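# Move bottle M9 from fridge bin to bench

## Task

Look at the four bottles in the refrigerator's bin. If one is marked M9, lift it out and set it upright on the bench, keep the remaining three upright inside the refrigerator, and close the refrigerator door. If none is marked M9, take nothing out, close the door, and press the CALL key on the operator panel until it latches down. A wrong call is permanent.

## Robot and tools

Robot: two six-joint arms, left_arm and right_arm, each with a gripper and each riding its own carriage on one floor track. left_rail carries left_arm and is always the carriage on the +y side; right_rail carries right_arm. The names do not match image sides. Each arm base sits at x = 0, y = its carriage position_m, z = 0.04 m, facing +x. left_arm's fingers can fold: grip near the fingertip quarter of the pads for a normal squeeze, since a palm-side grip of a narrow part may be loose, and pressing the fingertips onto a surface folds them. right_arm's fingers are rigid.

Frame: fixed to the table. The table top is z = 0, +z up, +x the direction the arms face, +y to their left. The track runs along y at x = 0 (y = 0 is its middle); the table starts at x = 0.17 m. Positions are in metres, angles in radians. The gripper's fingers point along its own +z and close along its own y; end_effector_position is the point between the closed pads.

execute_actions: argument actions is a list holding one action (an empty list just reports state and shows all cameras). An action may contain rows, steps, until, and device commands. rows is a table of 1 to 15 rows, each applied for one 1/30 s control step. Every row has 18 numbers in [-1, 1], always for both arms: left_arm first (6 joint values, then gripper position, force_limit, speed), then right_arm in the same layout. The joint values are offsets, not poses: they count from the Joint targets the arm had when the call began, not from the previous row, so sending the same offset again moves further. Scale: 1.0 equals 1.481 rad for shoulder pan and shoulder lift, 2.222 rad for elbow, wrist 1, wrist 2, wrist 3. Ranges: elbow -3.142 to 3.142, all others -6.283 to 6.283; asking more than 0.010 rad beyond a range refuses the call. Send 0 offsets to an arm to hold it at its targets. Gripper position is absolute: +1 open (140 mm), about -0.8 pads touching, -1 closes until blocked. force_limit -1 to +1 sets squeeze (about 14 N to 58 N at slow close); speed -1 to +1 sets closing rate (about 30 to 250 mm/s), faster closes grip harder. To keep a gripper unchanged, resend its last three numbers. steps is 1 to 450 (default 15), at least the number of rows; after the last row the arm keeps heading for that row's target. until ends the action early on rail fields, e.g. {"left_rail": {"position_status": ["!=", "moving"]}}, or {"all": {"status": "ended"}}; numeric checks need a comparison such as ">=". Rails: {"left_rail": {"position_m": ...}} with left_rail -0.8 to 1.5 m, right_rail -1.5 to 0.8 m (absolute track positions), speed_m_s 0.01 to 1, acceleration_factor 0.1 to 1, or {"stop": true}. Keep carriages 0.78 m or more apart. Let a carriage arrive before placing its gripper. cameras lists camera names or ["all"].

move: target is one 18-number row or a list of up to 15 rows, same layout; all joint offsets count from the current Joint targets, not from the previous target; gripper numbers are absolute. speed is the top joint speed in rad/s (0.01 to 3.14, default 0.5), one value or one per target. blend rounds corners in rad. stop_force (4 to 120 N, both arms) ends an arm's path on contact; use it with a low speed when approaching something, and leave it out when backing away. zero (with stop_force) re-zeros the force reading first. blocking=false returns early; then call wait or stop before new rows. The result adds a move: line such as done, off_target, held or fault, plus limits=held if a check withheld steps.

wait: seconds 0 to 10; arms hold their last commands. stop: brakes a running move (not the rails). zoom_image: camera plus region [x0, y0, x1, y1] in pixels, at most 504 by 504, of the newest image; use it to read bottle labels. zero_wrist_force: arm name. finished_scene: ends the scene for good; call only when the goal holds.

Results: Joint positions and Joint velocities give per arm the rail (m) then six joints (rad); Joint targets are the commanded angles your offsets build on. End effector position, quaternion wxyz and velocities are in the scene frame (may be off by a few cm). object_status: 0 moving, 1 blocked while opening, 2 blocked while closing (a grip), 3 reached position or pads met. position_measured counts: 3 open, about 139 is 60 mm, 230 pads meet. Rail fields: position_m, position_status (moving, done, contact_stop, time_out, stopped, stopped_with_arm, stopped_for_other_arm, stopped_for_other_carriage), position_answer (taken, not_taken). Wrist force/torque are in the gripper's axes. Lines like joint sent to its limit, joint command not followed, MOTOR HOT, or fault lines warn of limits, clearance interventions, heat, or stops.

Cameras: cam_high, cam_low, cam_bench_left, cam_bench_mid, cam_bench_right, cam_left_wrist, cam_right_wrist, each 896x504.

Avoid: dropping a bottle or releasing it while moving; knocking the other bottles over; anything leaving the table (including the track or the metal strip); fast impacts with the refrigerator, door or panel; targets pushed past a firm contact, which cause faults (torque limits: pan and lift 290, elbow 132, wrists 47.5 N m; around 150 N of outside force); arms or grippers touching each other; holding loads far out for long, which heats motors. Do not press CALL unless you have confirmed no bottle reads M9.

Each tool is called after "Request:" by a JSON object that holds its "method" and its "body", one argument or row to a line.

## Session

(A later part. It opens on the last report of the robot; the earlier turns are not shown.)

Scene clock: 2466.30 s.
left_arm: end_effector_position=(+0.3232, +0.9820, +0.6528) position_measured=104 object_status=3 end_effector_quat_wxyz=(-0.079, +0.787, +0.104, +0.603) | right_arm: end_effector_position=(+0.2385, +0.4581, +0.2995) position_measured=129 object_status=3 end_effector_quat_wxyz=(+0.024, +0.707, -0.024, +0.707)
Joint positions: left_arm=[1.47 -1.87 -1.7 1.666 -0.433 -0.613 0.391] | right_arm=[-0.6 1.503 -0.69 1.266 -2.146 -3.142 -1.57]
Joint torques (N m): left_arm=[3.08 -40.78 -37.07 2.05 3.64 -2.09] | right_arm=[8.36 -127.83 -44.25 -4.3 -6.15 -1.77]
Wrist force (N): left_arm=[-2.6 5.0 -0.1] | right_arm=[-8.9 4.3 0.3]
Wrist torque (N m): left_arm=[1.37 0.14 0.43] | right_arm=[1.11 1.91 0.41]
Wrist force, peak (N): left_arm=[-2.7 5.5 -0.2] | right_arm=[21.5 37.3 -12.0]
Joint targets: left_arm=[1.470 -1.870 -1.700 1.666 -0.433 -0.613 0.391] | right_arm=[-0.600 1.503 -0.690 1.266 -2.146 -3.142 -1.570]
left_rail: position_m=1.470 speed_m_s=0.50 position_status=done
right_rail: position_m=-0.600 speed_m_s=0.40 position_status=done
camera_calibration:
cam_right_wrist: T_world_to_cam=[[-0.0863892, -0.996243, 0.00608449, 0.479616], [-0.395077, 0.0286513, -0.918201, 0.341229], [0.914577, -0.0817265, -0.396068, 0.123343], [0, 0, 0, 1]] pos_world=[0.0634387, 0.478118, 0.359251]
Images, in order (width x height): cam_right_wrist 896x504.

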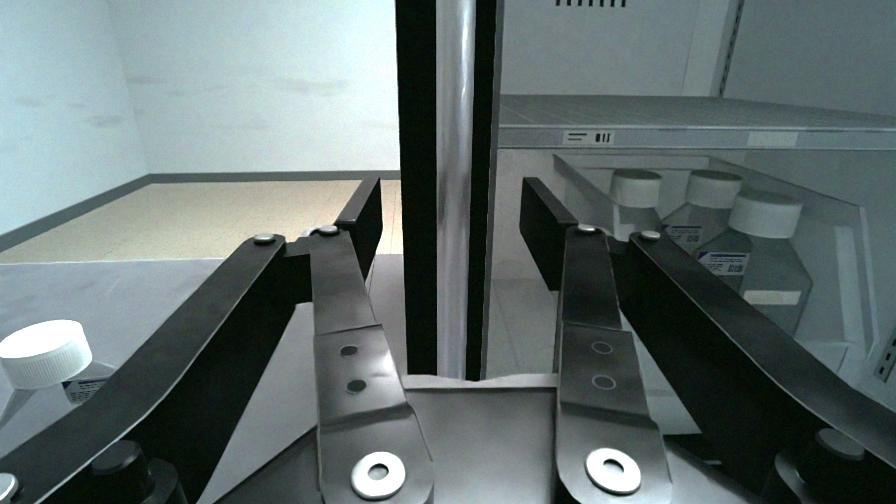

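Request:
{"method": "move", "body": {
  "target": [0,0,0,0,0,0,0.2,0.1,-1,0.08845,-0.02228,0.0288,-0.0144,0,0,0.0,1,-1],
  "speed": 0.1,
  "stop_force": 15,
  "cameras": ["all"]
}}

Scene clock: 2473.13 s.
left_arm: end_effector_position=(+0.3232, +0.9820, +0.6528) position_measured=104 object_status=3 end_effector_quat_wxyz=(-0.079, +0.787, +0.104, +0.603) | right_arm: end_effector_position=(+0.0997, +0.4572, +0.3003) position_measured=129 object_status=3 end_effector_quat_wxyz=(-0.023, +0.707, +0.022, +0.707)
Joint positions: left_arm=[1.47 -1.87 -1.7 1.666 -0.433 -0.613 0.391] | right_arm=[-0.6 1.634 -0.723 1.33 -2.178 -3.142 -1.57]
Joint torques (N m): left_arm=[3.53 -38.67 -36.89 2.09 3.66 -2.08] | right_arm=[15.56 -122.1 -31.91 -9.15 -5.8 -2.09]
Wrist force (N): left_arm=[-2.5 4.9 -0.1] | right_arm=[-9.1 4.3 0.2]
Wrist torque (N m): left_arm=[1.36 0.10 0.43] | right_arm=[1.10 1.95 0.42]
Wrist force, peak (N): left_arm=[-3.0 5.3 -0.1] | right_arm=[-9.4 4.9 0.1]
Joint targets: left_arm=[1.470 -1.870 -1.700 1.666 -0.433 -0.613 0.391] | right_arm=[-0.600 1.634 -0.723 1.330 -2.178 -3.142 -1.570]
left_rail: position_m=1.470 speed_m_s=0.50 position_status=done
right_rail: position_m=-0.600 speed_m_s=0.40 position_status=done
move: done
camera_calibration:
cam_left_wrist: T_world_to_cam=[[0.228581, -0.97352, 0.00308997, 0.884953], [-0.5444, -0.130454, -0.828619, 0.840949], [0.807081, 0.187724, -0.559804, 0.103785], [0, 0, 0, 1]] pos_world=[0.171767, 0.951742, 0.752191]
cam_right_wrist: T_world_to_cam=[[0.0445539, -0.998994, 0.00502788, 0.455363], [-0.395565, -0.0222628, -0.918168, 0.31047], [0.917357, 0.0389191, -0.396159, 0.195071], [0, 0, 0, 1]] pos_world=[-0.0764266, 0.454225, 0.360053]

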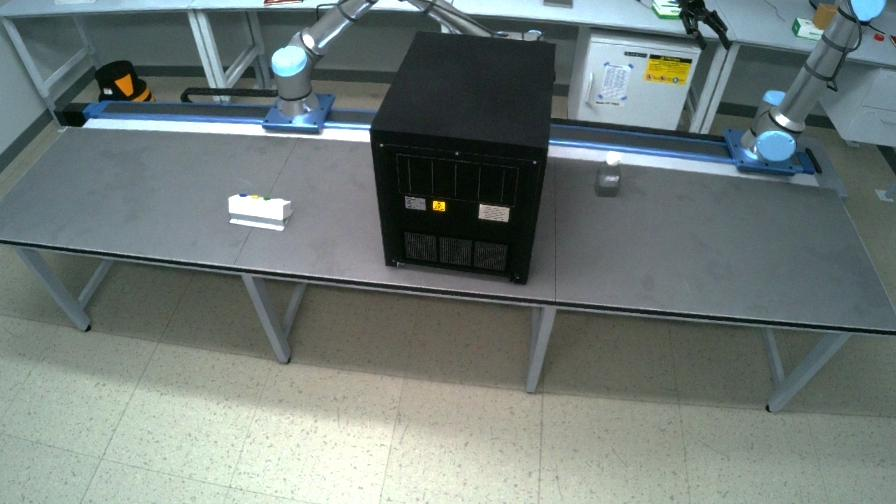

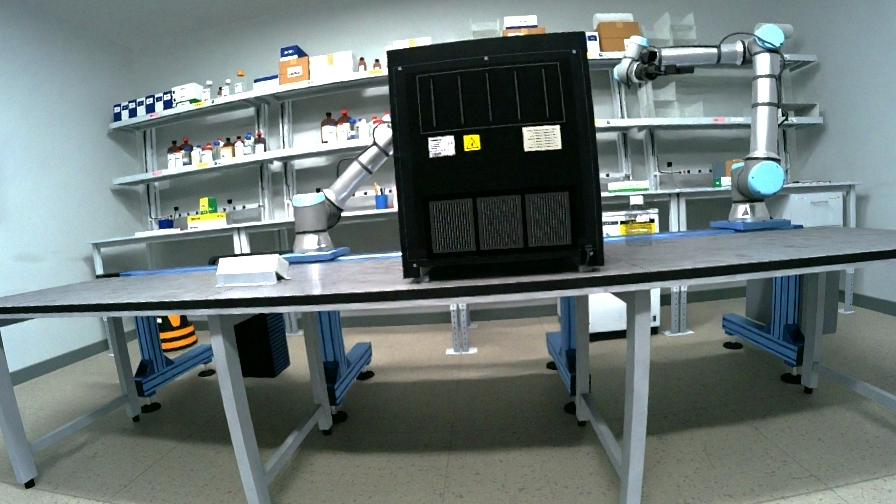

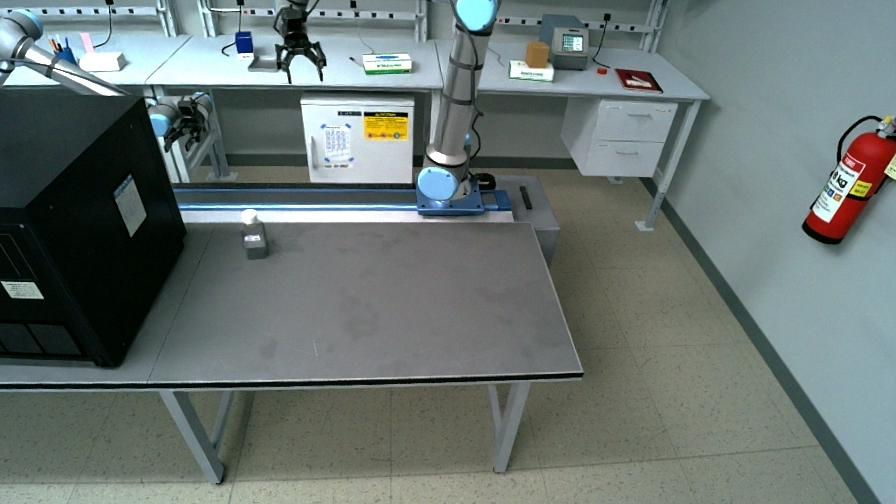

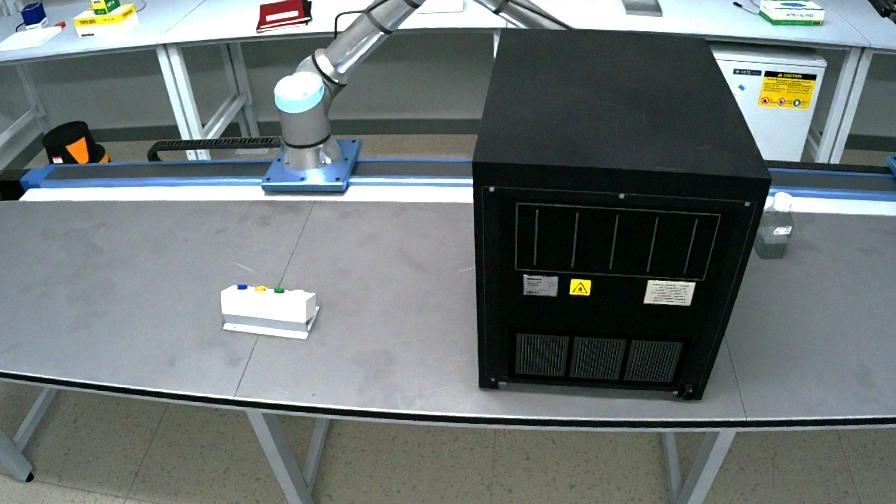

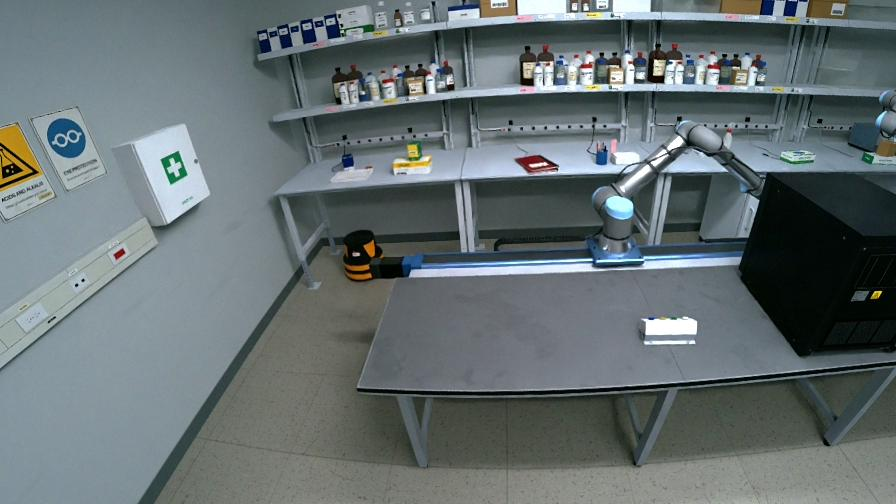

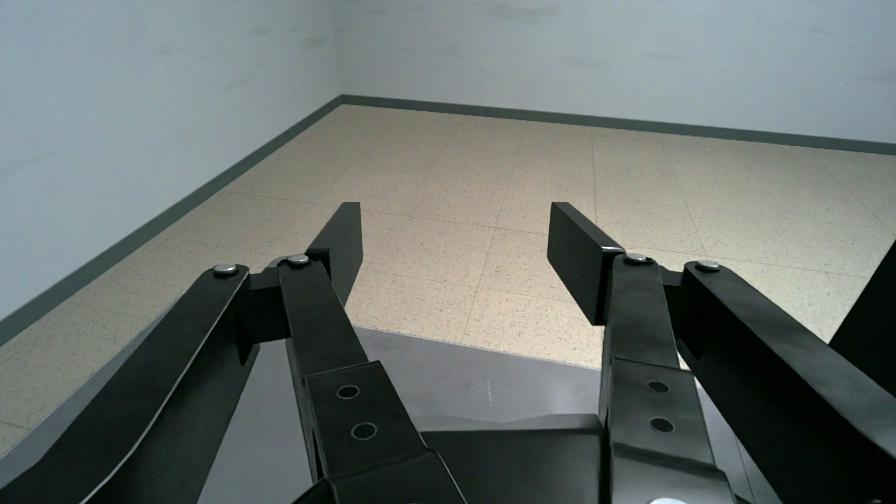

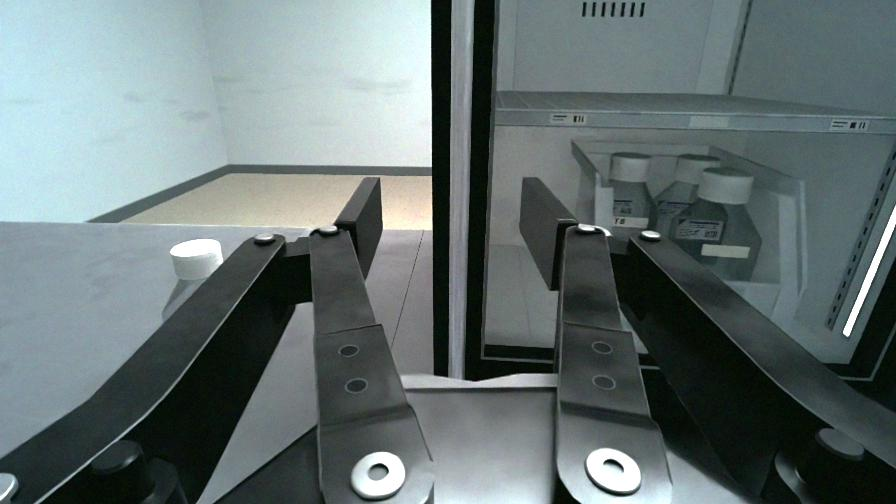

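Request:
{"method": "zoom_image", "body": {
  "camera": "cam_bench_left",
  "region": [90, 80, 280, 270]
}}

Request:
{"method": "zoom_image", "body": {
  "camera": "cam_right_wrist",
  "region": [400, 0, 896, 400]
}}

Scaled by 2.653 from the camera's 896x504 image, which has a finer 1280x720 frame.

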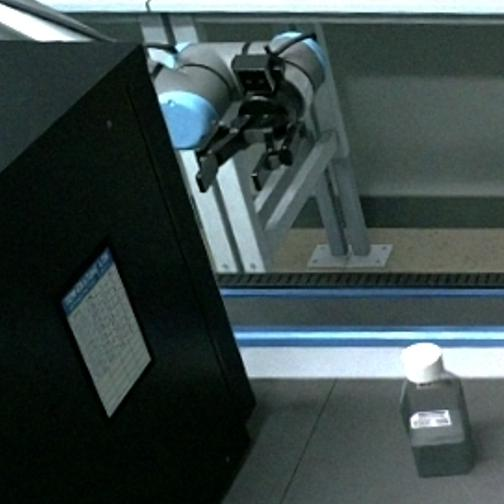

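Scaled by 1.016 from the camera's 896x504 image, which has a finer 1280x720 frame.

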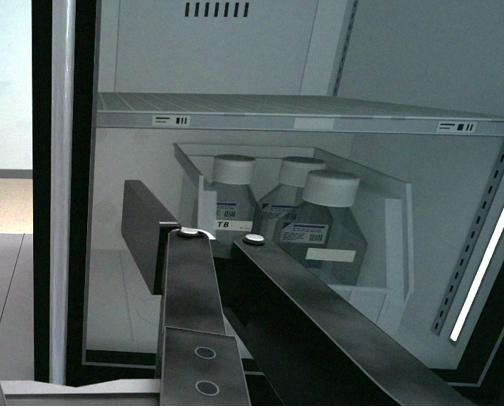

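Request:
{"method": "finished_scene", "body": {
  "scene": 1
}}

The scene is finished: the task was done.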